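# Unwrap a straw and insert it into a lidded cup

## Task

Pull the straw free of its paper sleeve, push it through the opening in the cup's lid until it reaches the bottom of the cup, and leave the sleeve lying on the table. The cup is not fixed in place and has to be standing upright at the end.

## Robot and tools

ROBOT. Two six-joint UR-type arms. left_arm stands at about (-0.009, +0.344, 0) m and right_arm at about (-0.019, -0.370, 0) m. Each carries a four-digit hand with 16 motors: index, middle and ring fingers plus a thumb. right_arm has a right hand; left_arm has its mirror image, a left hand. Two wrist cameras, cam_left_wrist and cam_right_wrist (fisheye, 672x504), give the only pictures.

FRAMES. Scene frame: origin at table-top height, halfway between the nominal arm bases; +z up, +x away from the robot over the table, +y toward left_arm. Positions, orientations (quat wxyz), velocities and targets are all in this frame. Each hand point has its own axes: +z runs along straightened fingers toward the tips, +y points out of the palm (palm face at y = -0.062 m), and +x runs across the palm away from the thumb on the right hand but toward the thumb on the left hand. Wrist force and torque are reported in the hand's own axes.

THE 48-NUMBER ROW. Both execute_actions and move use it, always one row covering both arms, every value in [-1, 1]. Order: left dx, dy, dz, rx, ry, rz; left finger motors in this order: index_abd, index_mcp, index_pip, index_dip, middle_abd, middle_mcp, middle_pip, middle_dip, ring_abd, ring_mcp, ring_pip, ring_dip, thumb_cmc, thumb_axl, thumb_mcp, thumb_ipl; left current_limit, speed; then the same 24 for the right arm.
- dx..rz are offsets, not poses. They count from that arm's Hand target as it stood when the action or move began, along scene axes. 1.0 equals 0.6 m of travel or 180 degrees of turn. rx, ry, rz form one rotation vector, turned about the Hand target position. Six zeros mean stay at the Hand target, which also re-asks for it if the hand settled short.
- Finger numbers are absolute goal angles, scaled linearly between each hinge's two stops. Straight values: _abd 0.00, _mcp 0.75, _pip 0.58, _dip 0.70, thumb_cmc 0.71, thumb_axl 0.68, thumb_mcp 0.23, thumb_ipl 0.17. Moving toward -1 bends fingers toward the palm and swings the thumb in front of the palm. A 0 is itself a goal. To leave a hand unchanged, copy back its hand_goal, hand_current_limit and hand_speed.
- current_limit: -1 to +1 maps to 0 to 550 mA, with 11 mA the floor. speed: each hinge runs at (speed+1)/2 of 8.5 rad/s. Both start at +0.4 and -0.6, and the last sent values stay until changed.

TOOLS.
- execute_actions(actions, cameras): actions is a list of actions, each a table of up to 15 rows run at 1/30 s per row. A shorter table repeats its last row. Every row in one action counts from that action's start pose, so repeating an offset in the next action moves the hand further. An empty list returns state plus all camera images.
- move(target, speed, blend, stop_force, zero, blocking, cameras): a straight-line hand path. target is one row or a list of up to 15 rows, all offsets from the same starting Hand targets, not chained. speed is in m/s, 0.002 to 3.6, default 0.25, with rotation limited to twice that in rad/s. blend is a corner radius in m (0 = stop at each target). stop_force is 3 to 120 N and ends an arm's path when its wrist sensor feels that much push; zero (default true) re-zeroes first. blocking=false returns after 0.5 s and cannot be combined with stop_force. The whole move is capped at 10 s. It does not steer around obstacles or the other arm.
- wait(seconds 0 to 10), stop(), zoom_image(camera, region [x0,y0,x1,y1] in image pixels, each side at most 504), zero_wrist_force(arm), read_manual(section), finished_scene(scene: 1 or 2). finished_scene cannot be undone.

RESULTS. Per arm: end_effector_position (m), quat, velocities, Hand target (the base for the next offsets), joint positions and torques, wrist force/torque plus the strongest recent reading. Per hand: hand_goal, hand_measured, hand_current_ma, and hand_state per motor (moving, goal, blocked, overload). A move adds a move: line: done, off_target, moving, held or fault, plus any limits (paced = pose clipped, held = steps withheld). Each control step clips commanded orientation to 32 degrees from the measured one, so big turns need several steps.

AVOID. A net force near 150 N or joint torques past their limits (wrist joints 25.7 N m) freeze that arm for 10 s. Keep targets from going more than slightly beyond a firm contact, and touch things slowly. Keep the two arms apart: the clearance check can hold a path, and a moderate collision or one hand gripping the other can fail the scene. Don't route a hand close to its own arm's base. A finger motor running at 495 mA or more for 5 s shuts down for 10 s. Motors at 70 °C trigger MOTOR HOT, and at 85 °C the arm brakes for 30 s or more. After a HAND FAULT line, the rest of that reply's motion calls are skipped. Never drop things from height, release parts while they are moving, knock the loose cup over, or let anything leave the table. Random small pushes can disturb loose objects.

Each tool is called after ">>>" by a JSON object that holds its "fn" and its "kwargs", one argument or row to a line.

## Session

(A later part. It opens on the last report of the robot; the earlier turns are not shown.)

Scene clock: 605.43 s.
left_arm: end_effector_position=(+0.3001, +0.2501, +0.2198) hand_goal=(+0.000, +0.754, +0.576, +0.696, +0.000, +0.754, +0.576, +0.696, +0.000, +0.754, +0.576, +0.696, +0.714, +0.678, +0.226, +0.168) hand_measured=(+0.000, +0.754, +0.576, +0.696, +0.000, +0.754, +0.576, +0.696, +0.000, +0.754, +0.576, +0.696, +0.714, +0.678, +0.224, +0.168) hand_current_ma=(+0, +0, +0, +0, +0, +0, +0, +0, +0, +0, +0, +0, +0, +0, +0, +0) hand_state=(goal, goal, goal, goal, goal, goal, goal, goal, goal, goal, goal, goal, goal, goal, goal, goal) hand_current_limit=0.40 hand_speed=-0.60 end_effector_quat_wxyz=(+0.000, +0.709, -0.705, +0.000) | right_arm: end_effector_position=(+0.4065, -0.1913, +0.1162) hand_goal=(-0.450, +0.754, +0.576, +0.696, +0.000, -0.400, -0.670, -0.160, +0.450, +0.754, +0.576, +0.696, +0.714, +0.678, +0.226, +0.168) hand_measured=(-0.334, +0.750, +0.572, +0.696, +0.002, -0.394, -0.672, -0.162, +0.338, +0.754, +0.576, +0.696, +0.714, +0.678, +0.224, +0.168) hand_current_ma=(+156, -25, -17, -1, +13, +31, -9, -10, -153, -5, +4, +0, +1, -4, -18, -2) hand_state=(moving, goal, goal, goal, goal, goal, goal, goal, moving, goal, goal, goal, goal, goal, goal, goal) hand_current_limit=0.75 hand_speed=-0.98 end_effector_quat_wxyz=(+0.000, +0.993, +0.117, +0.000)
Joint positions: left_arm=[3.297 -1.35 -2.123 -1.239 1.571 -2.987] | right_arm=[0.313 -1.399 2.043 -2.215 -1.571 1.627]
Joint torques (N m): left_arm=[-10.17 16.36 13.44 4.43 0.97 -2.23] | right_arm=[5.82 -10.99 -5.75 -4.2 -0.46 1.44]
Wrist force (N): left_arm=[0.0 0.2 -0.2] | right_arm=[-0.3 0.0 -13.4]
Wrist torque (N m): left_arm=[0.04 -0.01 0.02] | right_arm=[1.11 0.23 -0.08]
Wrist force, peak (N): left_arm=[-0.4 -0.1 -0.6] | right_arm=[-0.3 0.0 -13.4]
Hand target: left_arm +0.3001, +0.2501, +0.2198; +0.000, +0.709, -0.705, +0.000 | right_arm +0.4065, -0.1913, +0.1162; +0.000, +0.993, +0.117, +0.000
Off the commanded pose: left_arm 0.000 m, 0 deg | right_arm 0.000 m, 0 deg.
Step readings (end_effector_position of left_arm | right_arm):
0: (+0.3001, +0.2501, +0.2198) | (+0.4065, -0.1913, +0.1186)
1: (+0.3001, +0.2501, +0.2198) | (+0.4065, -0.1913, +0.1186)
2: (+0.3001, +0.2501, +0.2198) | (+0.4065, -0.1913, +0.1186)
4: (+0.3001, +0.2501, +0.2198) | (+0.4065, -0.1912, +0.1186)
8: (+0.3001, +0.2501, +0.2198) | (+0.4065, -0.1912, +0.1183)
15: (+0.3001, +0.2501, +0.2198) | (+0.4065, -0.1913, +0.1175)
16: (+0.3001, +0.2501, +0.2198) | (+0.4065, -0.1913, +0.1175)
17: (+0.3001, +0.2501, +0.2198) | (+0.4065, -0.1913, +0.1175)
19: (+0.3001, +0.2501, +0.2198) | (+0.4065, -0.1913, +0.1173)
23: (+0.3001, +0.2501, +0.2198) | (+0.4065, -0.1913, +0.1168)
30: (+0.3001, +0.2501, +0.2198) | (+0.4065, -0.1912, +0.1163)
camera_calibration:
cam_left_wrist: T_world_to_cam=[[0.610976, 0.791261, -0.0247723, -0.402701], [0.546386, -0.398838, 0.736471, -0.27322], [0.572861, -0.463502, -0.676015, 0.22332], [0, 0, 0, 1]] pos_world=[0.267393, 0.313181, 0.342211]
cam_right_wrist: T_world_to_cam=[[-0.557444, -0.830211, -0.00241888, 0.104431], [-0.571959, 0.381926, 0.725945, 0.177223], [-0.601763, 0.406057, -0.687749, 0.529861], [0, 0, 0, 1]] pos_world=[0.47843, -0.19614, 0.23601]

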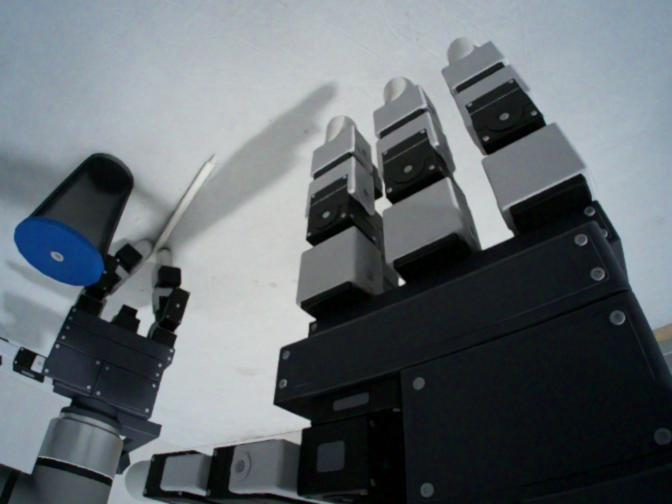

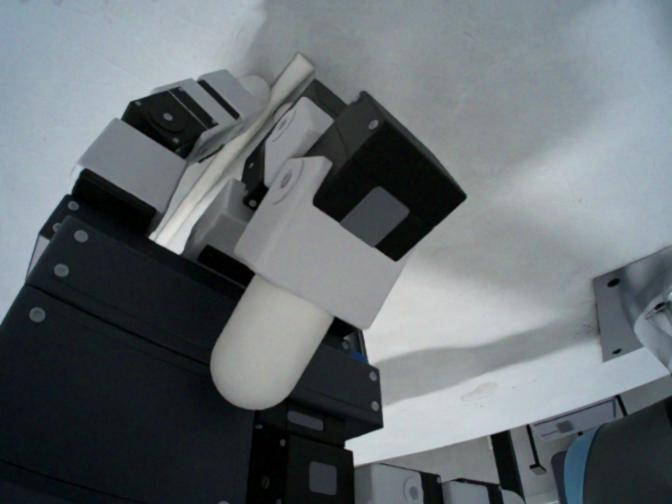

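>>> {"fn": "wait", "kwargs": {
  "seconds": 1.0,
  "cameras": ["all"]
}}

>>> {"fn": "zoom_image", "kwargs": {
  "camera": "cam_left_wrist",
  "region": [100, 200, 220, 320]
}}

Scene clock: 611.80 s.
left_arm: end_effector_position=(+0.3001, +0.2501, +0.2198) hand_goal=(+0.000, +0.754, +0.576, +0.696, +0.000, +0.754, +0.576, +0.696, +0.000, +0.754, +0.576, +0.696, +0.714, +0.678, +0.226, +0.168) hand_measured=(+0.000, +0.754, +0.576, +0.696, +0.000, +0.754, +0.576, +0.696, +0.000, +0.754, +0.576, +0.696, +0.714, +0.678, +0.224, +0.168) hand_current_ma=(+0, +0, +0, +0, +0, +0, +0, +0, +0, +0, +0, +0, +0, +0, +0, +0) hand_state=(goal, goal, goal, goal, goal, goal, goal, goal, goal, goal, goal, goal, goal, goal, goal, goal) hand_current_limit=0.40 hand_speed=-0.60 end_effector_quat_wxyz=(+0.000, +0.709, -0.705, +0.000) | right_arm: end_effector_position=(+0.4065, -0.1913, +0.1162) hand_goal=(-0.450, +0.754, +0.576, +0.696, +0.000, -0.400, -0.670, -0.160, +0.450, +0.754, +0.576, +0.696, +0.714, +0.678, +0.226, +0.168) hand_measured=(-0.340, +0.750, +0.572, +0.696, +0.002, -0.394, -0.672, -0.162, +0.342, +0.754, +0.576, +0.696, +0.714, +0.678, +0.224, +0.168) hand_current_ma=(+481, -25, -17, -1, +13, +31, -9, -10, -479, -5, +4, +0, +1, -4, -18, -2) hand_state=(blocked, goal, goal, goal, goal, goal, goal, goal, blocked, goal, goal, goal, goal, goal, goal, goal) hand_current_limit=0.75 hand_speed=-0.98 end_effector_quat_wxyz=(+0.000, +0.993, +0.117, +0.000)
Joint positions: left_arm=[3.297 -1.35 -2.123 -1.239 1.571 -2.987] | right_arm=[0.313 -1.399 2.043 -2.215 -1.571 1.627]
Joint torques (N m): left_arm=[-8.91 16.13 12.87 4.47 0.92 -2.23] | right_arm=[5.61 -12.12 -7.21 -4.06 -0.42 1.5]
Wrist force (N): left_arm=[0.2 0.1 -0.1] | right_arm=[-0.3 0.1 -13.7]
Wrist torque (N m): left_arm=[0.02 -0.04 0.05] | right_arm=[1.16 0.22 -0.07]
Wrist force, peak (N): left_arm=[-0.3 0.5 -0.3] | right_arm=[-0.6 -0.1 -14.2]
Hand target: left_arm +0.3001, +0.2501, +0.2198; +0.000, +0.709, -0.705, +0.000 | right_arm +0.4065, -0.1913, +0.1162; +0.000, +0.993, +0.117, +0.000
Off the commanded pose: left_arm 0.000 m, 0 deg | right_arm 0.000 m, 0 deg.
wait: 1.00 s; at rest from the start
camera_calibration:
cam_left_wrist: T_world_to_cam=[[0.610976, 0.791261, -0.0247723, -0.402701], [0.546386, -0.398838, 0.736471, -0.27322], [0.572861, -0.463502, -0.676015, 0.22332], [0, 0, 0, 1]] pos_world=[0.267393, 0.313181, 0.342211]
cam_right_wrist: T_world_to_cam=[[-0.557411, -0.830234, -0.00237996, 0.104402], [-0.571924, 0.381903, 0.725985, 0.177192], [-0.601828, 0.406033, -0.687707, 0.529877], [0, 0, 0, 1]] pos_world=[0.47843, -0.19614, 0.236009]

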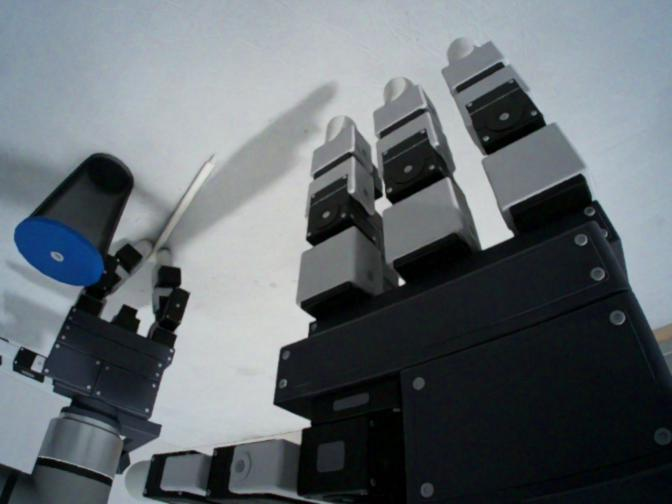

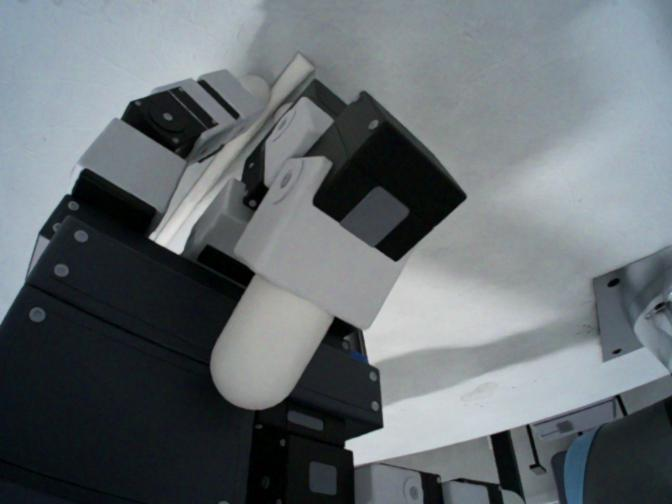

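Scaled by 4.200 from the camera's 672x504 image, which has a finer 960x720 frame.

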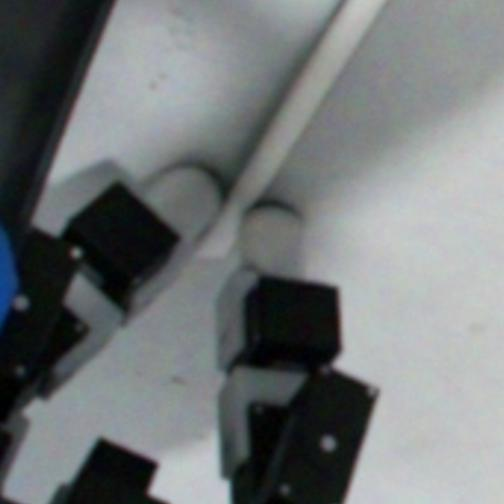

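>>> {"fn": "move", "kwargs": {
  "target": [
    [0,0,0,0,0,0,0,0.754,0.576,0.696,0,0.754,0.576,0.696,0,0.754,0.576,0.696,0.714,0.678,0.226,0.168,0.4,-0.6,0,0,0.0008,0,0,0,-0.45,0.754,0.576,0.696,0,-0.40,-0.67,-0.16,0.45,0.754,0.576,0.696,0.714,0.678,0.226,0.168,0.75,-0.985]
  ],
  "speed": 0.002
}}

>>> {"fn": "move", "kwargs": {
  "target": [
    [0,0,0,0,0,0,0,0.754,0.576,0.696,0,0.754,0.576,0.696,0,0.754,0.576,0.696,0.714,0.678,0.226,0.168,0.4,-0.6,0,0,0.0167,0,0,0,-0.45,0.754,0.576,0.696,0,-0.40,-0.67,-0.16,0.45,0.754,0.576,0.696,0.714,0.678,0.226,0.168,0.75,-0.985]
  ],
  "speed": 0.01,
  "cameras": ["all"]
}}

>>> {"fn": "zoom_image", "kwargs": {
  "camera": "cam_left_wrist",
  "region": [100, 130, 240, 320]
}}

>>> {"fn": "zoom_image", "kwargs": {
  "camera": "cam_right_wrist",
  "region": [160, 0, 400, 240]
}}

Scene clock: 619.53 s.
left_arm: end_effector_position=(+0.3001, +0.2501, +0.2198) hand_goal=(+0.000, +0.754, +0.576, +0.696, +0.000, +0.754, +0.576, +0.696, +0.000, +0.754, +0.576, +0.696, +0.714, +0.678, +0.226, +0.168) hand_measured=(+0.000, +0.754, +0.576, +0.696, +0.000, +0.754, +0.576, +0.696, +0.000, +0.754, +0.576, +0.696, +0.714, +0.678, +0.224, +0.168) hand_current_ma=(+0, +0, +0, +0, +0, +0, +0, +0, +0, +0, +0, +0, +0, +0, +0, +0) hand_state=(goal, goal, goal, goal, goal, goal, goal, goal, goal, goal, goal, goal, goal, goal, goal, goal) hand_current_limit=0.40 hand_speed=-0.60 end_effector_quat_wxyz=(+0.000, +0.709, -0.705, +0.000) | right_arm: end_effector_position=(+0.4065, -0.1913, +0.1166) hand_goal=(-0.450, +0.754, +0.576, +0.696, +0.000, -0.400, -0.670, -0.160, +0.450, +0.754, +0.576, +0.696, +0.714, +0.678, +0.226, +0.168) hand_measured=(-0.402, +0.750, +0.572, +0.696, +0.002, -0.394, -0.672, -0.162, +0.356, +0.754, +0.576, +0.696, +0.714, +0.678, +0.224, +0.168) hand_current_ma=(+207, -23, -16, -1, +13, +31, -9, -10, -418, -5, +4, +0, +1, -4, -18, -2) hand_state=(blocked, goal, goal, goal, goal, goal, goal, goal, blocked, goal, goal, goal, goal, goal, goal, goal) hand_current_limit=0.75 hand_speed=-0.98 end_effector_quat_wxyz=(+0.000, +0.993, +0.117, +0.000)
Joint positions: left_arm=[3.297 -1.35 -2.123 -1.239 1.571 -2.987] | right_arm=[0.313 -1.399 2.042 -2.213 -1.571 1.627]
Joint torques (N m): left_arm=[-9.01 14.97 12.86 4.37 0.81 -2.08] | right_arm=[5.58 -31.73 -26.59 0.37 -0.3 1.38]
Wrist force (N): left_arm=[0.1 0.3 -0.2] | right_arm=[0.2 0.1 -0.2]
Wrist torque (N m): left_arm=[0.06 -0.02 0.03] | right_arm=[0.07 0.01 -0.03]
Wrist force, peak (N): left_arm=[0.4 0.3 -0.2] | right_arm=[-0.4 0.0 -13.7]
Hand target: left_arm +0.3001, +0.2501, +0.2198; +0.000, +0.709, -0.705, +0.000 | right_arm +0.4065, -0.1913, +0.1167; +0.000, +0.993, +0.117, +0.000
Off the commanded pose: left_arm 0.000 m, 0 deg | right_arm 0.000 m, 0 deg.
move: done

Scene clock: 620.87 s.
left_arm: end_effector_position=(+0.3001, +0.2501, +0.2198) hand_goal=(+0.000, +0.754, +0.576, +0.696, +0.000, +0.754, +0.576, +0.696, +0.000, +0.754, +0.576, +0.696, +0.714, +0.678, +0.226, +0.168) hand_measured=(+0.000, +0.754, +0.576, +0.696, +0.000, +0.754, +0.576, +0.696, +0.000, +0.754, +0.576, +0.696, +0.714, +0.678, +0.224, +0.168) hand_current_ma=(+0, +0, +0, +0, +0, +0, +0, +0, +0, +0, +0, +0, +0, +0, +0, +0) hand_state=(goal, goal, goal, goal, goal, goal, goal, goal, goal, goal, goal, goal, goal, goal, goal, goal) hand_current_limit=0.40 hand_speed=-0.60 end_effector_quat_wxyz=(+0.000, +0.709, -0.705, +0.000) | right_arm: end_effector_position=(+0.4065, -0.1913, +0.1266) hand_goal=(-0.450, +0.754, +0.576, +0.696, +0.000, -0.400, -0.670, -0.160, +0.450, +0.754, +0.576, +0.696, +0.714, +0.678, +0.226, +0.168) hand_measured=(-0.402, +0.750, +0.572, +0.696, +0.002, -0.394, -0.672, -0.162, +0.366, +0.754, +0.576, +0.696, +0.714, +0.678, +0.224, +0.168) hand_current_ma=(+207, -23, -16, -1, +13, +31, -9, -10, -373, -5, +4, +0, +1, -4, -18, -2) hand_state=(blocked, goal, goal, goal, goal, goal, goal, goal, blocked, goal, goal, goal, goal, goal, goal, goal) hand_current_limit=0.75 hand_speed=-0.98 end_effector_quat_wxyz=(+0.000, +0.993, +0.117, +0.000)
Joint positions: left_arm=[3.297 -1.35 -2.123 -1.239 1.571 -2.987] | right_arm=[0.313 -1.415 2.03 -2.186 -1.571 1.627]
Joint torques (N m): left_arm=[-8.94 15.26 12.34 4.43 1.18 -2.03] | right_arm=[5.85 -30.55 -25.89 0.39 -1.08 1.6]
Wrist force (N): left_arm=[-0.1 0.3 -0.1] | right_arm=[-0.2 0.2 -0.3]
Wrist torque (N m): left_arm=[0.05 0.00 0.02] | right_arm=[0.09 0.02 -0.06]
Wrist force, peak (N): left_arm=[-0.2 0.1 -0.4] | right_arm=[0.2 0.4 -0.4]
Hand target: left_arm +0.3001, +0.2501, +0.2198; +0.000, +0.709, -0.705, +0.000 | right_arm +0.4065, -0.1913, +0.1267; +0.000, +0.993, +0.117, +0.000
Off the commanded pose: left_arm 0.000 m, 0 deg | right_arm 0.000 m, 0 deg.
move: done
camera_calibration:
cam_left_wrist: T_world_to_cam=[[0.610976, 0.791261, -0.0247723, -0.402701], [0.546386, -0.398838, 0.736471, -0.27322], [0.572861, -0.463502, -0.676015, 0.22332], [0, 0, 0, 1]] pos_world=[0.267393, 0.313181, 0.342211]
cam_right_wrist: T_world_to_cam=[[-0.557411, -0.830234, -0.00237996, 0.104426], [-0.571924, 0.381903, 0.725985, 0.169642], [-0.601828, 0.406033, -0.687707, 0.537029], [0, 0, 0, 1]] pos_world=[0.47843, -0.19614, 0.246409]

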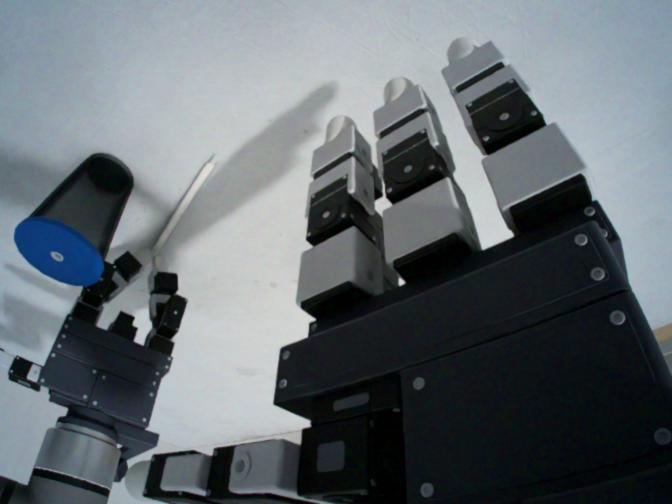

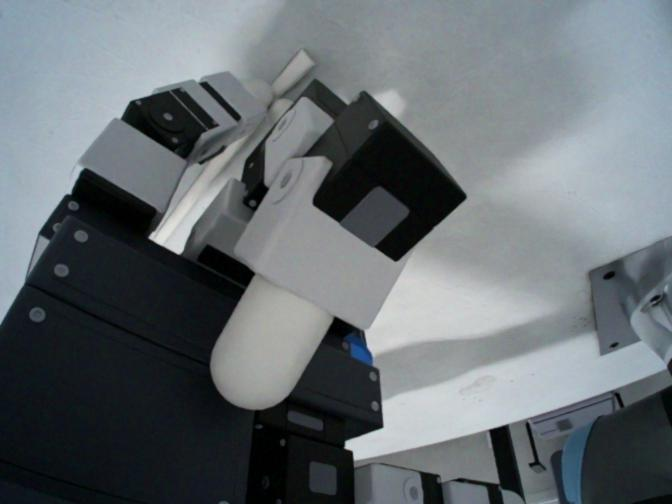

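Scaled by 2.653 from the camera's 672x504 image, which has a finer 960x720 frame.

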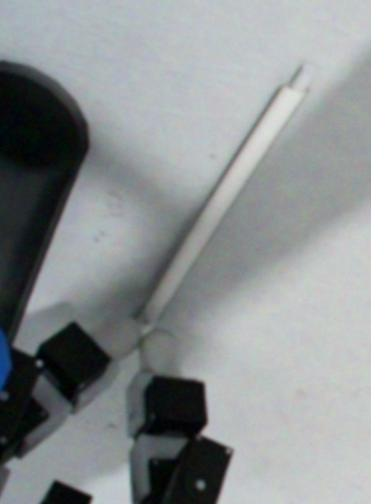

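Scaled by 2.100 from the camera's 672x504 image, which has a finer 960x720 frame.

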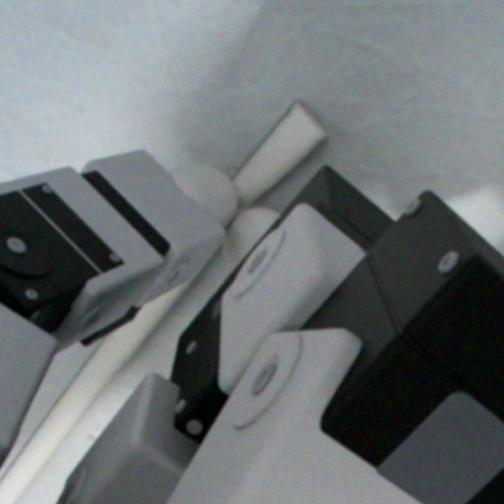

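>>> {"fn": "move", "kwargs": {
  "target": [
    [0,0,0,0,0,0,0,0.754,0.576,0.696,0,0.754,0.576,0.696,0,0.754,0.576,0.696,0.714,0.678,0.226,0.168,0.4,-0.6,0,0,0.065,0,0,0,-0.1,0.754,0.576,0.696,0,-0.40,-0.67,-0.16,0.1,0.754,0.576,0.696,0.714,0.678,0.226,0.168,0.4,-0.8]
  ],
  "speed": 0.05
}}

>>> {"fn": "move", "kwargs": {
  "target": [
    [0,0,0,0,0,0,0,0.754,0.576,0.696,0,0.754,0.576,0.696,0,0.754,0.576,0.696,0.714,0.678,0.226,0.168,0.4,-0.6,0.0275,0.0418,0,0,0,0,0.08,0.754,0.576,-0.609,-0.08,0.754,0.576,-0.609,-0.1,-0.40,-0.67,-0.16,0.714,0.678,0.226,0.168,0.4,-0.7]
  ],
  "speed": 0.05,
  "cameras": ["all"]
}}

>>> {"fn": "zoom_image", "kwargs": {
  "camera": "cam_left_wrist",
  "region": [40, 120, 260, 340]
}}

>>> {"fn": "zoom_image", "kwargs": {
  "camera": "cam_right_wrist",
  "region": [160, 0, 400, 240]
}}

Scene clock: 742.27 s.
left_arm: end_effector_position=(+0.3001, +0.2501, +0.2198) hand_goal=(+0.000, +0.754, +0.576, +0.696, +0.000, +0.754, +0.576, +0.696, +0.000, +0.754, +0.576, +0.696, +0.714, +0.678, +0.226, +0.168) hand_measured=(+0.000, +0.754, +0.576, +0.696, +0.000, +0.754, +0.576, +0.696, +0.000, +0.754, +0.576, +0.696, +0.714, +0.678, +0.224, +0.168) hand_current_ma=(+0, +0, +0, +0, +0, +0, +0, +0, +0, +0, +0, +0, +0, +0, +0, +0) hand_state=(goal, goal, goal, goal, goal, goal, goal, goal, goal, goal, goal, goal, goal, goal, goal, goal) hand_current_limit=0.40 hand_speed=-0.60 end_effector_quat_wxyz=(+0.000, +0.709, -0.705, +0.000) | right_arm: end_effector_position=(+0.4065, -0.1913, +0.1656) hand_goal=(-0.100, +0.754, +0.576, +0.696, +0.000, -0.400, -0.670, -0.160, +0.100, +0.754, +0.576, +0.696, +0.714, +0.678, +0.226, +0.168) hand_measured=(-0.102, +0.750, +0.572, +0.696, +0.002, -0.394, -0.672, -0.162, +0.104, +0.754, +0.576, +0.696, +0.714, +0.678, +0.224, +0.168) hand_current_ma=(-12, -23, -16, -1, +13, +31, -9, -10, +13, -5, +4, +0, +1, -4, -18, -2) hand_state=(goal, goal, goal, goal, goal, goal, goal, goal, goal, goal, goal, goal, goal, goal, goal, goal) hand_current_limit=0.40 hand_speed=-0.80 end_effector_quat_wxyz=(+0.000, +0.993, +0.117, +0.000)
Joint positions: left_arm=[3.297 -1.35 -2.123 -1.239 1.571 -2.987] | right_arm=[0.313 -1.469 1.975 -2.077 -1.571 1.627]
Joint torques (N m): left_arm=[-8.45 14.27 13.14 4.47 0.91 -1.9] | right_arm=[3.96 -29.97 -26.92 0.34 0.59 1.14]
Wrist force (N): left_arm=[0.1 0.1 -0.1] | right_arm=[0.2 0.0 0.0]
Wrist torque (N m): left_arm=[0.02 -0.02 0.04] | right_arm=[0.05 -0.01 -0.04]
Wrist force, peak (N): left_arm=[-0.2 0.3 -0.4] | right_arm=[-0.1 0.4 -0.5]
Hand target: left_arm +0.3001, +0.2501, +0.2198; +0.000, +0.709, -0.705, +0.000 | right_arm +0.4065, -0.1913, +0.1657; +0.000, +0.993, +0.117, +0.000
Off the commanded pose: left_arm 0.000 m, 0 deg | right_arm 0.000 m, 0 deg.
move: done

Scene clock: 743.77 s.
left_arm: end_effector_position=(+0.3001, +0.2501, +0.2198) hand_goal=(+0.000, +0.754, +0.576, +0.696, +0.000, +0.754, +0.576, +0.696, +0.000, +0.754, +0.576, +0.696, +0.714, +0.678, +0.226, +0.168) hand_measured=(+0.000, +0.754, +0.576, +0.696, +0.000, +0.754, +0.576, +0.696, +0.000, +0.754, +0.576, +0.696, +0.714, +0.678, +0.224, +0.168) hand_current_ma=(+0, +0, +0, +0, +0, +0, +0, +0, +0, +0, +0, +0, +0, +0, +0, +0) hand_state=(goal, goal, goal, goal, goal, goal, goal, goal, goal, goal, goal, goal, goal, goal, goal, goal) hand_current_limit=0.40 hand_speed=-0.60 end_effector_quat_wxyz=(+0.000, +0.709, -0.705, +0.000) | right_arm: end_effector_position=(+0.4230, -0.1662, +0.1657) hand_goal=(+0.080, +0.754, +0.576, -0.608, -0.080, +0.754, +0.576, -0.608, -0.100, -0.400, -0.670, -0.160, +0.714, +0.678, +0.226, +0.168) hand_measured=(+0.076, +0.750, +0.574, -0.604, -0.076, +0.750, +0.574, -0.606, -0.096, -0.384, -0.666, -0.158, +0.714, +0.678, +0.224, +0.168) hand_current_ma=(-17, -22, -14, +19, +16, -19, -14, +13, +16, +90, +17, +14, +1, -4, -18, -2) hand_state=(goal, goal, goal, goal, goal, goal, goal, goal, goal, goal, goal, goal, goal, goal, goal, goal) hand_current_limit=0.40 hand_speed=-0.70 end_effector_quat_wxyz=(+0.000, +0.993, +0.117, +0.000)
Joint positions: left_arm=[3.297 -1.35 -2.123 -1.239 1.571 -2.987] | right_arm=[0.351 -1.406 1.901 -2.066 -1.571 1.664]
Joint torques (N m): left_arm=[-8.53 13.87 12.99 4.4 0.81 -2.03] | right_arm=[8.06 -20.06 -28.19 0.19 -1.11 1.76]
Wrist force (N): left_arm=[0.1 0.2 -0.4] | right_arm=[-0.1 0.2 -0.3]
Wrist torque (N m): left_arm=[0.05 -0.02 0.03] | right_arm=[0.10 0.02 -0.06]
Wrist force, peak (N): left_arm=[-0.2 0.1 -0.5] | right_arm=[-0.5 0.6 -0.2]
Hand target: left_arm +0.3001, +0.2501, +0.2198; +0.000, +0.709, -0.705, +0.000 | right_arm +0.4230, -0.1662, +0.1657; +0.000, +0.993, +0.117, +0.000
Off the commanded pose: left_arm 0.000 m, 0 deg | right_arm 0.000 m, 0 deg.
move: done
camera_calibration:
cam_left_wrist: T_world_to_cam=[[0.610976, 0.791261, -0.0247723, -0.402701], [0.546386, -0.398838, 0.736471, -0.27322], [0.572861, -0.463502, -0.676015, 0.22332], [0, 0, 0, 1]] pos_world=[0.267393, 0.313181, 0.342211]
cam_right_wrist: T_world_to_cam=[[-0.557411, -0.830234, -0.00237996, 0.134556], [-0.571924, 0.381903, 0.725985, 0.141107], [-0.601828, 0.406033, -0.687707, 0.563657], [0, 0, 0, 1]] pos_world=[0.49493, -0.17104, 0.285509]

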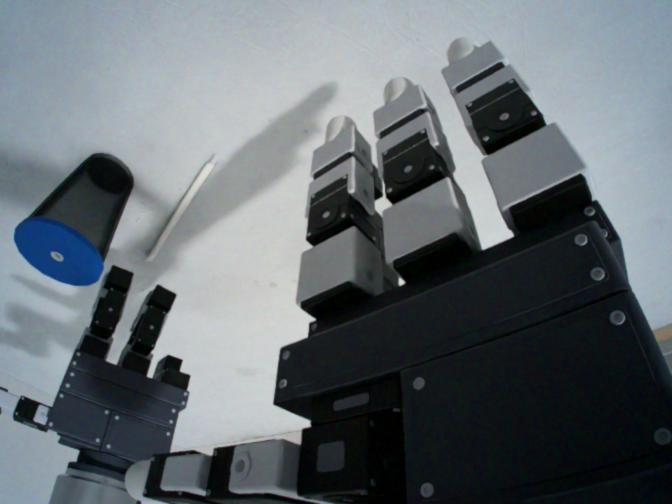

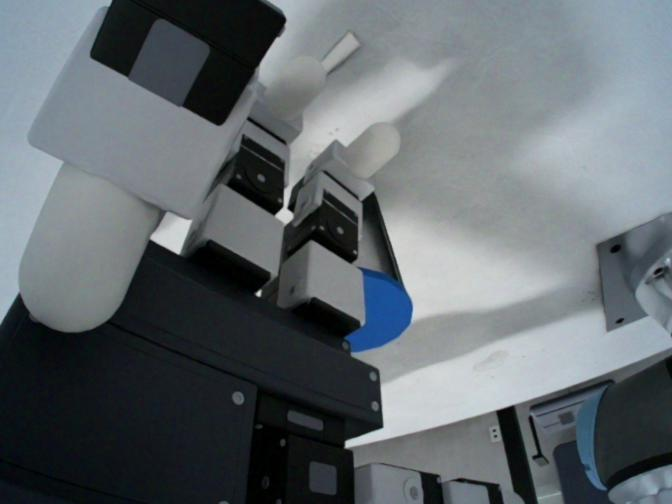

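Scaled by 2.291 from the camera's 672x504 image, which has a finer 960x720 frame.

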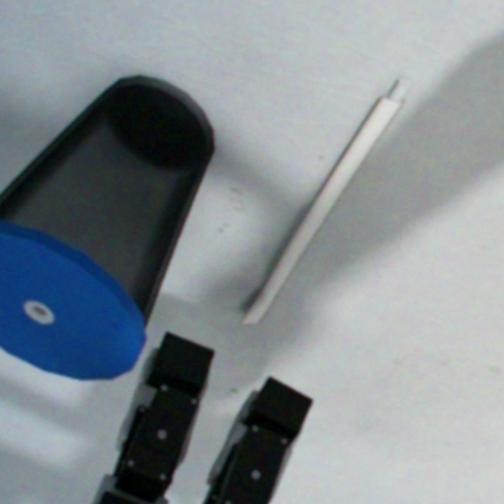

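Scaled by 2.100 from the camera's 672x504 image, which has a finer 960x720 frame.

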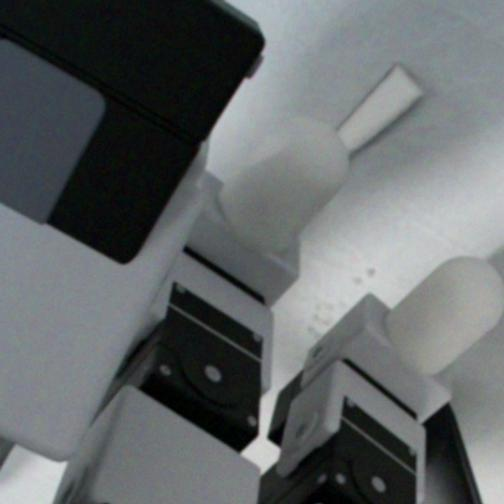

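>>> {"fn": "execute_actions", "kwargs": {
  "actions": []
}}

>>> {"fn": "zoom_image", "kwargs": {
  "camera": "cam_right_wrist",
  "region": [160, 0, 480, 260]
}}

>>> {"fn": "zoom_image", "kwargs": {
  "camera": "cam_left_wrist",
  "region": [40, 100, 280, 340]
}}

Scene clock: 771.30 s.
left_arm: end_effector_position=(+0.3001, +0.2501, +0.2198) hand_goal=(+0.000, +0.754, +0.576, +0.696, +0.000, +0.754, +0.576, +0.696, +0.000, +0.754, +0.576, +0.696, +0.714, +0.678, +0.226, +0.168) hand_measured=(+0.000, +0.754, +0.576, +0.696, +0.000, +0.754, +0.576, +0.696, +0.000, +0.754, +0.576, +0.696, +0.714, +0.678, +0.224, +0.168) hand_current_ma=(+0, +0, +0, +0, +0, +0, +0, +0, +0, +0, +0, +0, +0, +0, +0, +0) hand_state=(goal, goal, goal, goal, goal, goal, goal, goal, goal, goal, goal, goal, goal, goal, goal, goal) hand_current_limit=0.40 hand_speed=-0.60 end_effector_quat_wxyz=(+0.000, +0.709, -0.705, +0.000) | right_arm: end_effector_position=(+0.4230, -0.1662, +0.1657) hand_goal=(+0.080, +0.754, +0.576, -0.608, -0.080, +0.754, +0.576, -0.608, -0.100, -0.400, -0.670, -0.160, +0.714, +0.678, +0.226, +0.168) hand_measured=(+0.076, +0.750, +0.574, -0.604, -0.076, +0.750, +0.574, -0.606, -0.096, -0.384, -0.666, -0.158, +0.714, +0.678, +0.224, +0.168) hand_current_ma=(-17, -22, -14, +19, +16, -19, -14, +13, +16, +90, +17, +14, +1, -4, -18, -2) hand_state=(goal, goal, goal, goal, goal, goal, goal, goal, goal, goal, goal, goal, goal, goal, goal, goal) hand_current_limit=0.40 hand_speed=-0.70 end_effector_quat_wxyz=(+0.000, +0.993, +0.117, +0.000)
Joint positions: left_arm=[3.297 -1.35 -2.123 -1.239 1.571 -2.987] | right_arm=[0.351 -1.406 1.901 -2.066 -1.571 1.664]
Joint velocities: within noise
Joint torques (N m): left_arm=[-9 14.27 12.89 4.25 0.55 -2.04] | right_arm=[7.49 -19.3 -28.35 0.27 -0.93 1.9]
Motor temperatures (°C): left_arm=[36 33 32 40 37 40] | right_arm=[31 36 33 41 35 36]
Wrist force (N): left_arm=[0.0 0.0 -0.4] | right_arm=[0.3 0.1 -0.3]
Wrist torque (N m): left_arm=[0.03 -0.01 0.02] | right_arm=[0.09 -0.03 -0.04]
Wrist force, peak (N): left_arm=[-0.1 0.2 -0.5] | right_arm=[-0.2 0.3 -0.4]
Hand target: left_arm +0.3001, +0.2501, +0.2198; +0.000, +0.709, -0.705, +0.000 | right_arm +0.4230, -0.1662, +0.1657; +0.000, +0.993, +0.117, +0.000
Off the commanded pose: left_arm 0.000 m, 0 deg | right_arm 0.000 m, 0 deg.
camera_calibration:
cam_left_wrist: T_world_to_cam=[[0.610976, 0.791261, -0.0247723, -0.402701], [0.546386, -0.398838, 0.736471, -0.27322], [0.572861, -0.463502, -0.676015, 0.22332], [0, 0, 0, 1]] pos_world=[0.267393, 0.313181, 0.342211]
cam_right_wrist: T_world_to_cam=[[-0.557411, -0.830234, -0.00237996, 0.134556], [-0.571924, 0.381903, 0.725985, 0.141107], [-0.601828, 0.406033, -0.687707, 0.563657], [0, 0, 0, 1]] pos_world=[0.49493, -0.17104, 0.285509]

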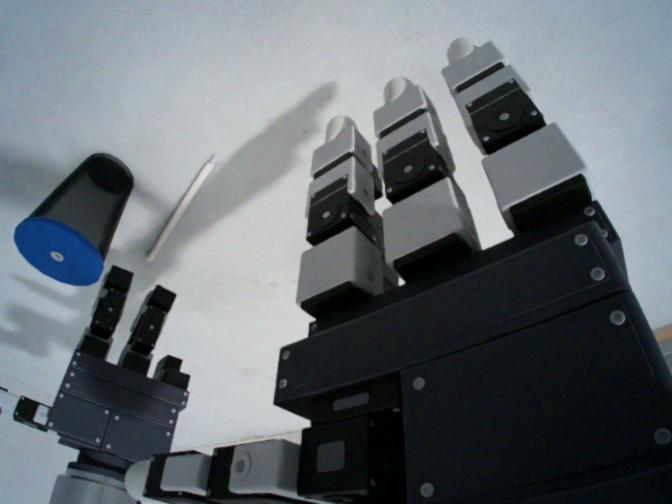

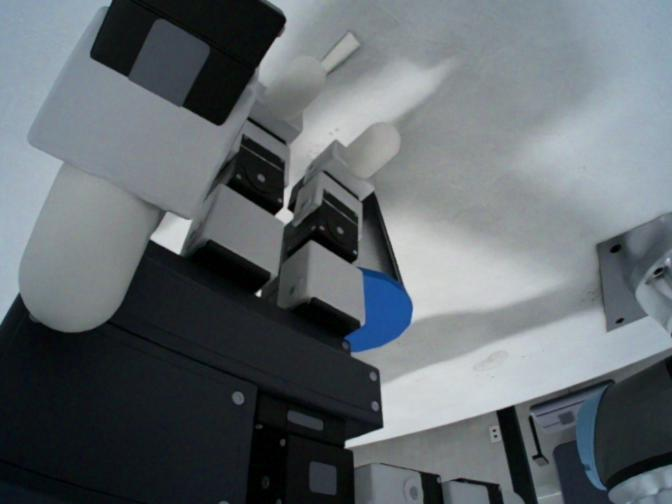

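Scaled by 1.575 from the camera's 672x504 image, which has a finer 960x720 frame.

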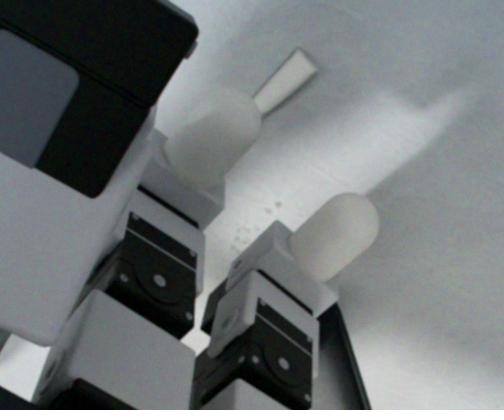

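Scaled by 2.100 from the camera's 672x504 image, which has a finer 960x720 frame.

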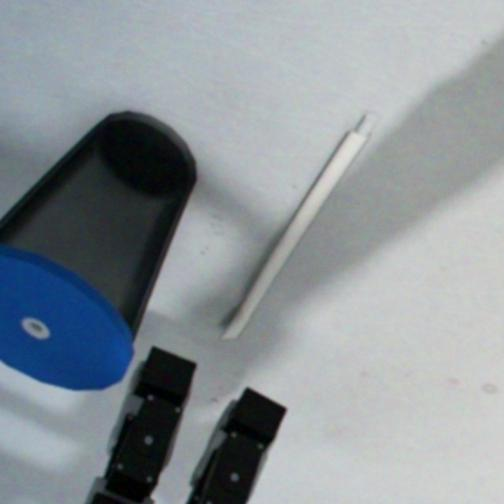

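>>> {"fn": "move", "kwargs": {
  "target": [0,0,0,0,0,0, 0,0.754,0.576,0.696,0,0.754,0.576,0.696,0,0.754,0.576,0.696,0.714,0.678,0.226,0.168,0.4,-0.6, 0,0,-0.1095,0,0,0, 0.08,0.754,0.576,-0.609,-0.08,0.754,0.576,-0.609,-0.1,-0.40,-0.67,-0.16,0.714,0.678,0.226,0.168,0.4,-0.7],
  "speed": 0.08,
  "cameras": ["all"]
}}

>>> {"fn": "zoom_image", "kwargs": {
  "camera": "cam_left_wrist",
  "region": [60, 100, 240, 320]
}}

>>> {"fn": "zoom_image", "kwargs": {
  "camera": "cam_right_wrist",
  "region": [160, 0, 480, 260]
}}

Scene clock: 800.97 s.
left_arm: end_effector_position=(+0.3001, +0.2501, +0.2198) hand_goal=(+0.000, +0.754, +0.576, +0.696, +0.000, +0.754, +0.576, +0.696, +0.000, +0.754, +0.576, +0.696, +0.714, +0.678, +0.226, +0.168) hand_measured=(+0.000, +0.754, +0.576, +0.696, +0.000, +0.754, +0.576, +0.696, +0.000, +0.754, +0.576, +0.696, +0.714, +0.678, +0.224, +0.168) hand_current_ma=(+0, +0, +0, +0, +0, +0, +0, +0, +0, +0, +0, +0, +0, +0, +0, +0) hand_state=(goal, goal, goal, goal, goal, goal, goal, goal, goal, goal, goal, goal, goal, goal, goal, goal) hand_current_limit=0.40 hand_speed=-0.60 end_effector_quat_wxyz=(+0.000, +0.709, -0.705, +0.000) | right_arm: end_effector_position=(+0.4230, -0.1662, +0.1001) hand_goal=(+0.080, +0.754, +0.576, -0.608, -0.080, +0.754, +0.576, -0.608, -0.100, -0.400, -0.670, -0.160, +0.714, +0.678, +0.226, +0.168) hand_measured=(+0.076, +0.750, +0.574, -0.604, -0.076, +0.750, +0.574, -0.606, -0.096, -0.384, -0.666, -0.158, +0.714, +0.678, +0.224, +0.168) hand_current_ma=(-17, -22, -14, +19, +16, -19, -14, +13, +16, +89, +17, +14, +1, -4, -18, -2) hand_state=(goal, goal, goal, goal, goal, goal, goal, goal, goal, goal, goal, goal, goal, goal, goal, goal) hand_current_limit=0.40 hand_speed=-0.70 end_effector_quat_wxyz=(+0.000, +0.993, +0.117, +0.000)
Joint positions: left_arm=[3.297 -1.35 -2.123 -1.239 1.571 -2.987] | right_arm=[0.351 -1.315 1.986 -2.242 -1.571 1.664]
Joint torques (N m): left_arm=[-8.17 13.15 13.48 4.27 0.81 -1.85] | right_arm=[-6.62 -21.95 -12.35 -5.48 -1.02 -0.22]
Wrist force (N): left_arm=[0.0 0.0 -0.2] | right_arm=[0.1 0.3 -0.2]
Wrist torque (N m): left_arm=[0.03 -0.01 0.03] | right_arm=[0.12 -0.01 -0.05]
Wrist force, peak (N): left_arm=[-0.4 0.3 -0.5] | right_arm=[0.1 0.3 -0.5]
Hand target: left_arm +0.3001, +0.2501, +0.2198; +0.000, +0.709, -0.705, +0.000 | right_arm +0.4230, -0.1662, +0.1000; +0.000, +0.993, +0.117, +0.000
Off the commanded pose: left_arm 0.000 m, 0 deg | right_arm 0.000 m, 0 deg.
move: done
camera_calibration:
cam_left_wrist: T_world_to_cam=[[0.610976, 0.791261, -0.0247723, -0.402701], [0.546386, -0.398838, 0.736471, -0.27322], [0.572861, -0.463502, -0.676015, 0.22332], [0, 0, 0, 1]] pos_world=[0.267393, 0.313181, 0.342211]
cam_right_wrist: T_world_to_cam=[[-0.557443, -0.830212, -0.00233934, 0.134411], [-0.571892, 0.38195, 0.725985, 0.188724], [-0.601828, 0.406033, -0.687707, 0.518543], [0, 0, 0, 1]] pos_world=[0.49493, -0.17104, 0.219909]

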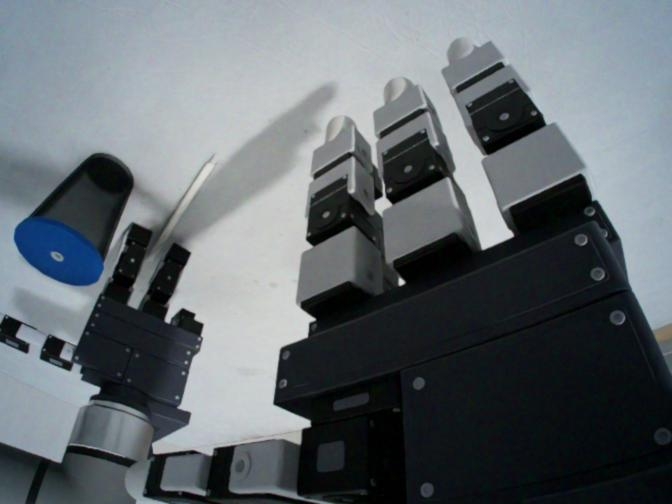

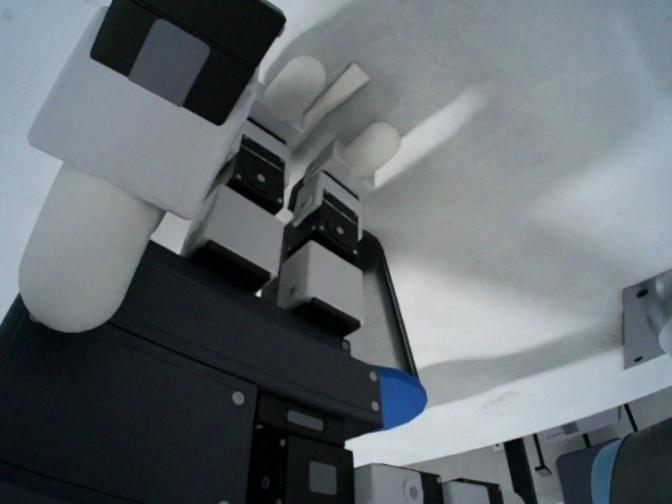

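Scaled by 2.291 from the camera's 672x504 image, which has a finer 960x720 frame.

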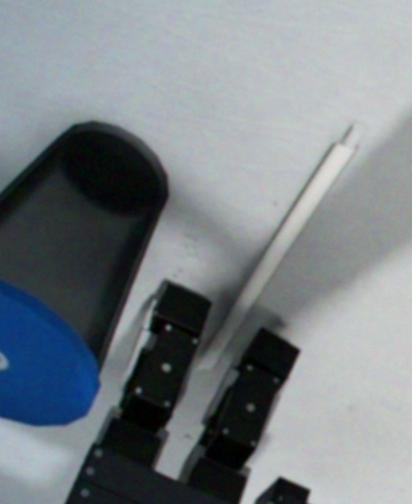

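Scaled by 1.575 from the camera's 672x504 image, which has a finer 960x720 frame.

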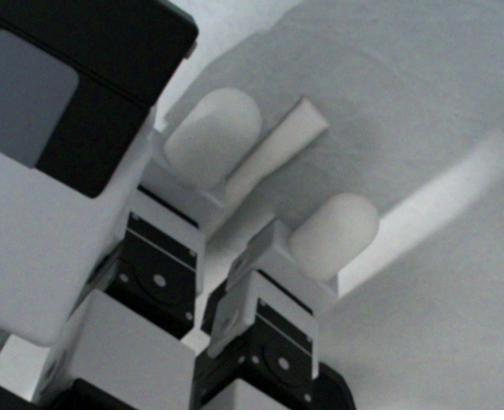

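>>> {"fn": "move", "kwargs": {
  "target": [0,0,0,0,0,0, 0,0.754,0.576,0.696,0,0.754,0.576,0.696,0,0.754,0.576,0.696,0.714,0.678,0.226,0.168,0.4,-0.6, 0,0,-0.0333,0,0,0, 0.08,0.754,0.576,-0.609,-0.08,0.754,0.576,-0.609,-0.1,-0.40,-0.67,-0.16,0.714,0.678,0.226,0.168,0.4,-0.7],
  "speed": 0.01,
  "stop_force": 3.5,
  "cameras": ["all"]
}}

>>> {"fn": "zoom_image", "kwargs": {
  "camera": "cam_left_wrist",
  "region": [60, 100, 240, 320]
}}

>>> {"fn": "zoom_image", "kwargs": {
  "camera": "cam_right_wrist",
  "region": [240, 20, 440, 220]
}}

Scene clock: 809.00 s.
left_arm: end_effector_position=(+0.3001, +0.2501, +0.2198) hand_goal=(+0.000, +0.754, +0.576, +0.696, +0.000, +0.754, +0.576, +0.696, +0.000, +0.754, +0.576, +0.696, +0.714, +0.678, +0.226, +0.168) hand_measured=(+0.000, +0.754, +0.576, +0.696, +0.000, +0.754, +0.576, +0.696, +0.000, +0.754, +0.576, +0.696, +0.714, +0.678, +0.224, +0.168) hand_current_ma=(+0, +0, +0, +0, +0, +0, +0, +0, +0, +0, +0, +0, +0, +0, +0, +0) hand_state=(goal, goal, goal, goal, goal, goal, goal, goal, goal, goal, goal, goal, goal, goal, goal, goal) hand_current_limit=0.40 hand_speed=-0.60 end_effector_quat_wxyz=(+0.000, +0.709, -0.705, +0.000) | right_arm: end_effector_position=(+0.4230, -0.1662, +0.0834) hand_goal=(+0.080, +0.754, +0.576, -0.608, -0.080, +0.754, +0.576, -0.608, -0.100, -0.400, -0.670, -0.160, +0.714, +0.678, +0.226, +0.168) hand_measured=(+0.078, +0.750, +0.574, -0.606, -0.076, +0.750, +0.574, -0.606, -0.096, -0.384, -0.666, -0.158, +0.714, +0.678, +0.224, +0.168) hand_current_ma=(-12, -22, -9, +10, +19, -19, -10, +9, +16, +89, +17, +14, +1, -4, -18, -2) hand_state=(goal, goal, goal, goal, goal, goal, goal, goal, goal, goal, goal, goal, goal, goal, goal, goal) hand_current_limit=0.40 hand_speed=-0.70 end_effector_quat_wxyz=(+0.000, +0.993, +0.117, +0.000)
Joint positions: left_arm=[3.297 -1.35 -2.123 -1.239 1.571 -2.987] | right_arm=[0.351 -1.287 2.003 -2.287 -1.571 1.664]
Joint torques (N m): left_arm=[-8.24 11.77 13.01 4.2 0.67 -1.85] | right_arm=[-7.37 -34.1 -24.06 0.57 -0.46 -0.72]
Wrist force (N): left_arm=[-0.2 0.0 -0.3] | right_arm=[0.4 0.5 -3.6]
Wrist torque (N m): left_arm=[0.03 0.01 0.01] | right_arm=[0.33 0.07 -0.03]
Wrist force, peak (N): left_arm=[0.0 0.1 -0.6] | right_arm=[-1.0 1.2 -17.7]
Hand target: left_arm +0.3001, +0.2501, +0.2198; +0.000, +0.709, -0.705, +0.000 | right_arm +0.4230, -0.1662, +0.0834; +0.000, +0.993, +0.117, +0.000 (not the last commanded pose)
Off the commanded pose: left_arm 0.000 m, 0 deg | right_arm 0.003 m, 0 deg.
move: contact (right_arm)
camera_calibration:
cam_left_wrist: T_world_to_cam=[[0.610976, 0.791261, -0.0247723, -0.402701], [0.546386, -0.398838, 0.736471, -0.27322], [0.572861, -0.463502, -0.676015, 0.22332], [0, 0, 0, 1]] pos_world=[0.267393, 0.313181, 0.342211]
cam_right_wrist: T_world_to_cam=[[-0.557443, -0.830212, -0.00233934, 0.134372], [-0.571892, 0.38195, 0.725985, 0.200848], [-0.601828, 0.406033, -0.687707, 0.507059], [0, 0, 0, 1]] pos_world=[0.49493, -0.17104, 0.203209]

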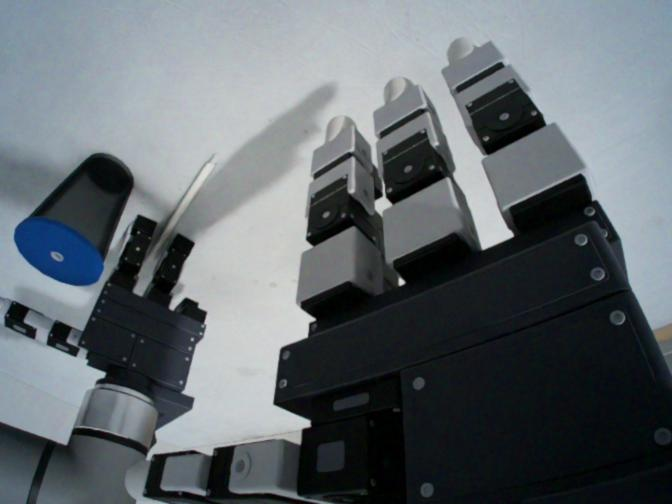

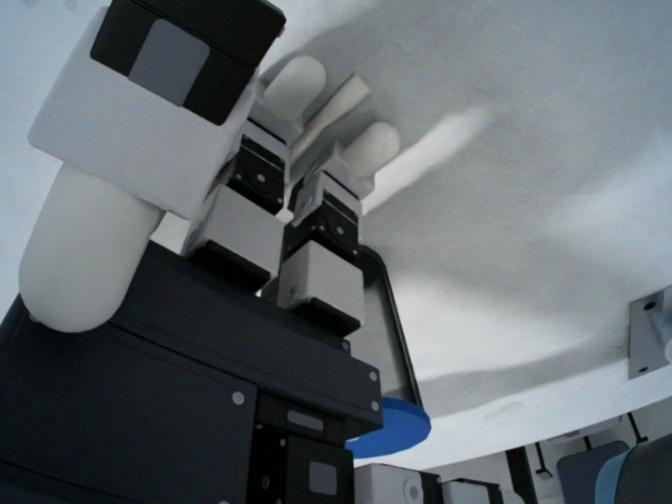

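Scaled by 2.291 from the camera's 672x504 image, which has a finer 960x720 frame.

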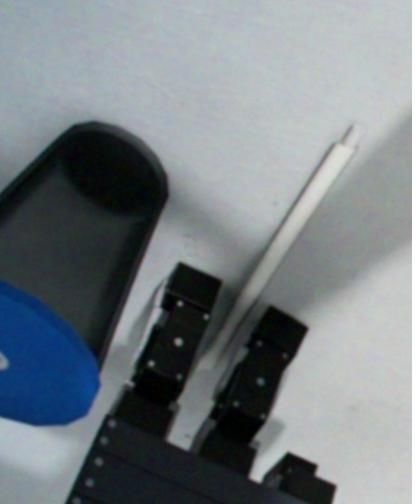

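Scaled by 2.520 from the camera's 672x504 image, which has a finer 960x720 frame.

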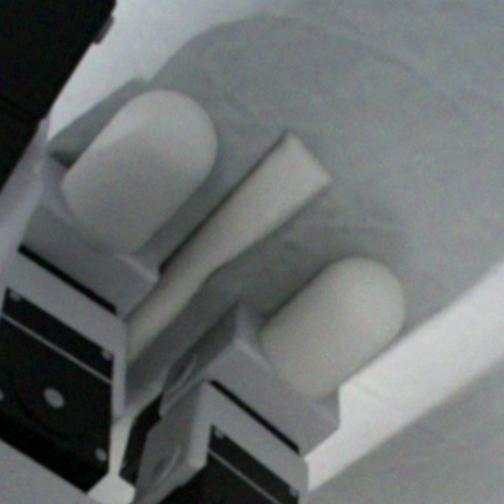

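>>> {"fn": "move", "kwargs": {
  "target": [
    [0,0,0,0,0,0, 0,0.754,0.576,0.696,0,0.754,0.576,0.696,0,0.754,0.576,0.696,0.714,0.678,0.226,0.168,0.4,-0.6, 0,0,0.0008,0,0,0, 0.08,0.754,0.576,-0.609,-0.08,0.754,0.576,-0.609,-0.1,-0.40,-0.67,-0.16,0.714,0.678,0.226,0.168,0.4,-0.7],
    [0,0,0,0,0,0, 0,0.754,0.576,0.696,0,0.754,0.576,0.696,0,0.754,0.576,0.696,0.714,0.678,0.226,0.168,0.4,-0.6, 0,0,0.0008,0,0,0, -0.2,0.754,0.576,-0.609,0.2,0.754,0.576,-0.609,-0.1,-0.40,-0.67,-0.16,0.714,0.678,0.226,0.168,0.5,-0.97]
  ],
  "speed": 0.02,
  "cameras": ["all"]
}}

>>> {"fn": "zoom_image", "kwargs": {
  "camera": "cam_left_wrist",
  "region": [60, 100, 240, 320]
}}

>>> {"fn": "zoom_image", "kwargs": {
  "camera": "cam_right_wrist",
  "region": [240, 20, 440, 220]
}}

Scene clock: 831.00 s.
left_arm: end_effector_position=(+0.3001, +0.2501, +0.2198) hand_goal=(+0.000, +0.754, +0.576, +0.696, +0.000, +0.754, +0.576, +0.696, +0.000, +0.754, +0.576, +0.696, +0.714, +0.678, +0.226, +0.168) hand_measured=(+0.000, +0.754, +0.576, +0.696, +0.000, +0.754, +0.576, +0.696, +0.000, +0.754, +0.576, +0.696, +0.714, +0.678, +0.224, +0.168) hand_current_ma=(+0, +0, +0, +0, +0, +0, +0, +0, +0, +0, +0, +0, +0, +0, +0, +0) hand_state=(goal, goal, goal, goal, goal, goal, goal, goal, goal, goal, goal, goal, goal, goal, goal, goal) hand_current_limit=0.40 hand_speed=-0.60 end_effector_quat_wxyz=(+0.000, +0.709, -0.705, +0.000) | right_arm: end_effector_position=(+0.4230, -0.1662, +0.0839) hand_goal=(-0.200, +0.754, +0.576, -0.608, +0.200, +0.754, +0.576, -0.608, -0.100, -0.400, -0.670, -0.160, +0.714, +0.678, +0.226, +0.168) hand_measured=(-0.064, +0.750, +0.574, -0.606, +0.054, +0.750, +0.574, -0.606, -0.096, -0.384, -0.666, -0.158, +0.714, +0.678, +0.224, +0.168) hand_current_ma=(+240, -21, -9, +10, -286, -18, -10, +9, +16, +89, +17, +14, +1, -4, -18, -2) hand_state=(moving, goal, goal, goal, moving, goal, goal, goal, goal, goal, goal, goal, goal, goal, goal, goal) hand_current_limit=0.50 hand_speed=-0.97 end_effector_quat_wxyz=(+0.000, +0.993, +0.117, +0.000)
Joint positions: left_arm=[3.297 -1.35 -2.123 -1.239 1.571 -2.987] | right_arm=[0.351 -1.288 2.003 -2.286 -1.571 1.664]
Joint torques (N m): left_arm=[-7.73 11.38 13.29 4.37 0.71 -1.92] | right_arm=[-6.54 -34.65 -25 0.24 -0.42 -0.56]
Wrist force (N): left_arm=[0.1 0.2 0.0] | right_arm=[-0.1 0.1 -1.0]
Wrist torque (N m): left_arm=[0.03 -0.01 0.03] | right_arm=[0.14 0.05 -0.06]
Wrist force, peak (N): left_arm=[-0.4 0.1 -0.5] | right_arm=[0.4 0.4 -3.5]
Hand target: left_arm +0.3001, +0.2501, +0.2198; +0.000, +0.709, -0.705, +0.000 | right_arm +0.4230, -0.1662, +0.0839; +0.000, +0.993, +0.117, +0.000
Off the commanded pose: left_arm 0.000 m, 0 deg | right_arm 0.000 m, 0 deg.
move: done
camera_calibration:
cam_left_wrist: T_world_to_cam=[[0.610976, 0.791261, -0.0247723, -0.402701], [0.546386, -0.398838, 0.736471, -0.27322], [0.572861, -0.463502, -0.676015, 0.22332], [0, 0, 0, 1]] pos_world=[0.267393, 0.313181, 0.342211]
cam_right_wrist: T_world_to_cam=[[-0.557443, -0.830212, -0.00233934, 0.134373], [-0.571892, 0.38195, 0.725985, 0.200558], [-0.601828, 0.406033, -0.687707, 0.507334], [0, 0, 0, 1]] pos_world=[0.49493, -0.17104, 0.203609]

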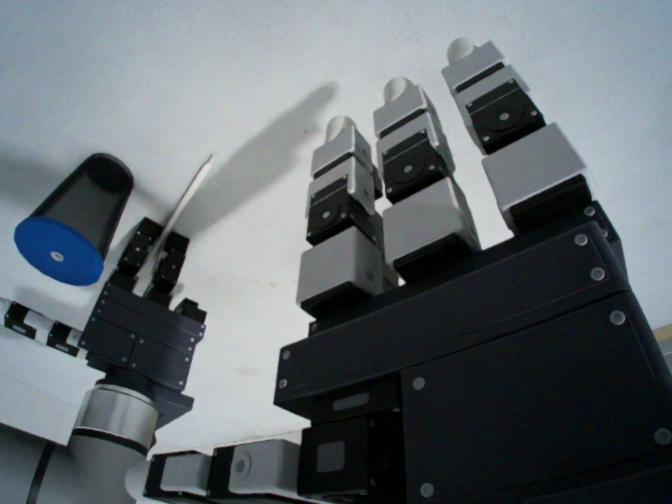

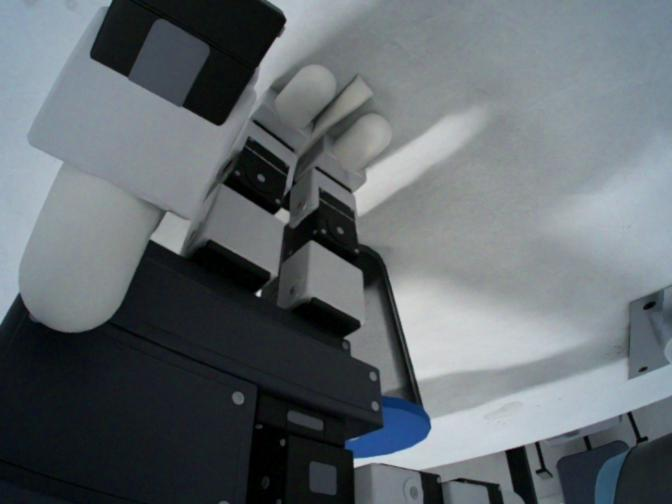

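Scaled by 2.291 from the camera's 672x504 image, which has a finer 960x720 frame.

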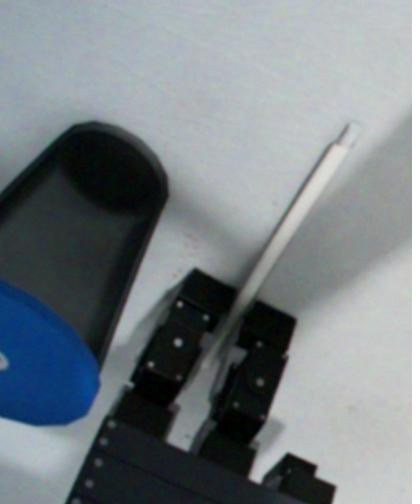

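Scaled by 2.520 from the camera's 672x504 image, which has a finer 960x720 frame.

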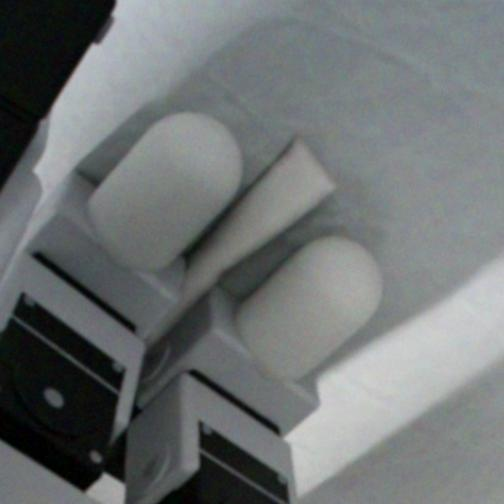

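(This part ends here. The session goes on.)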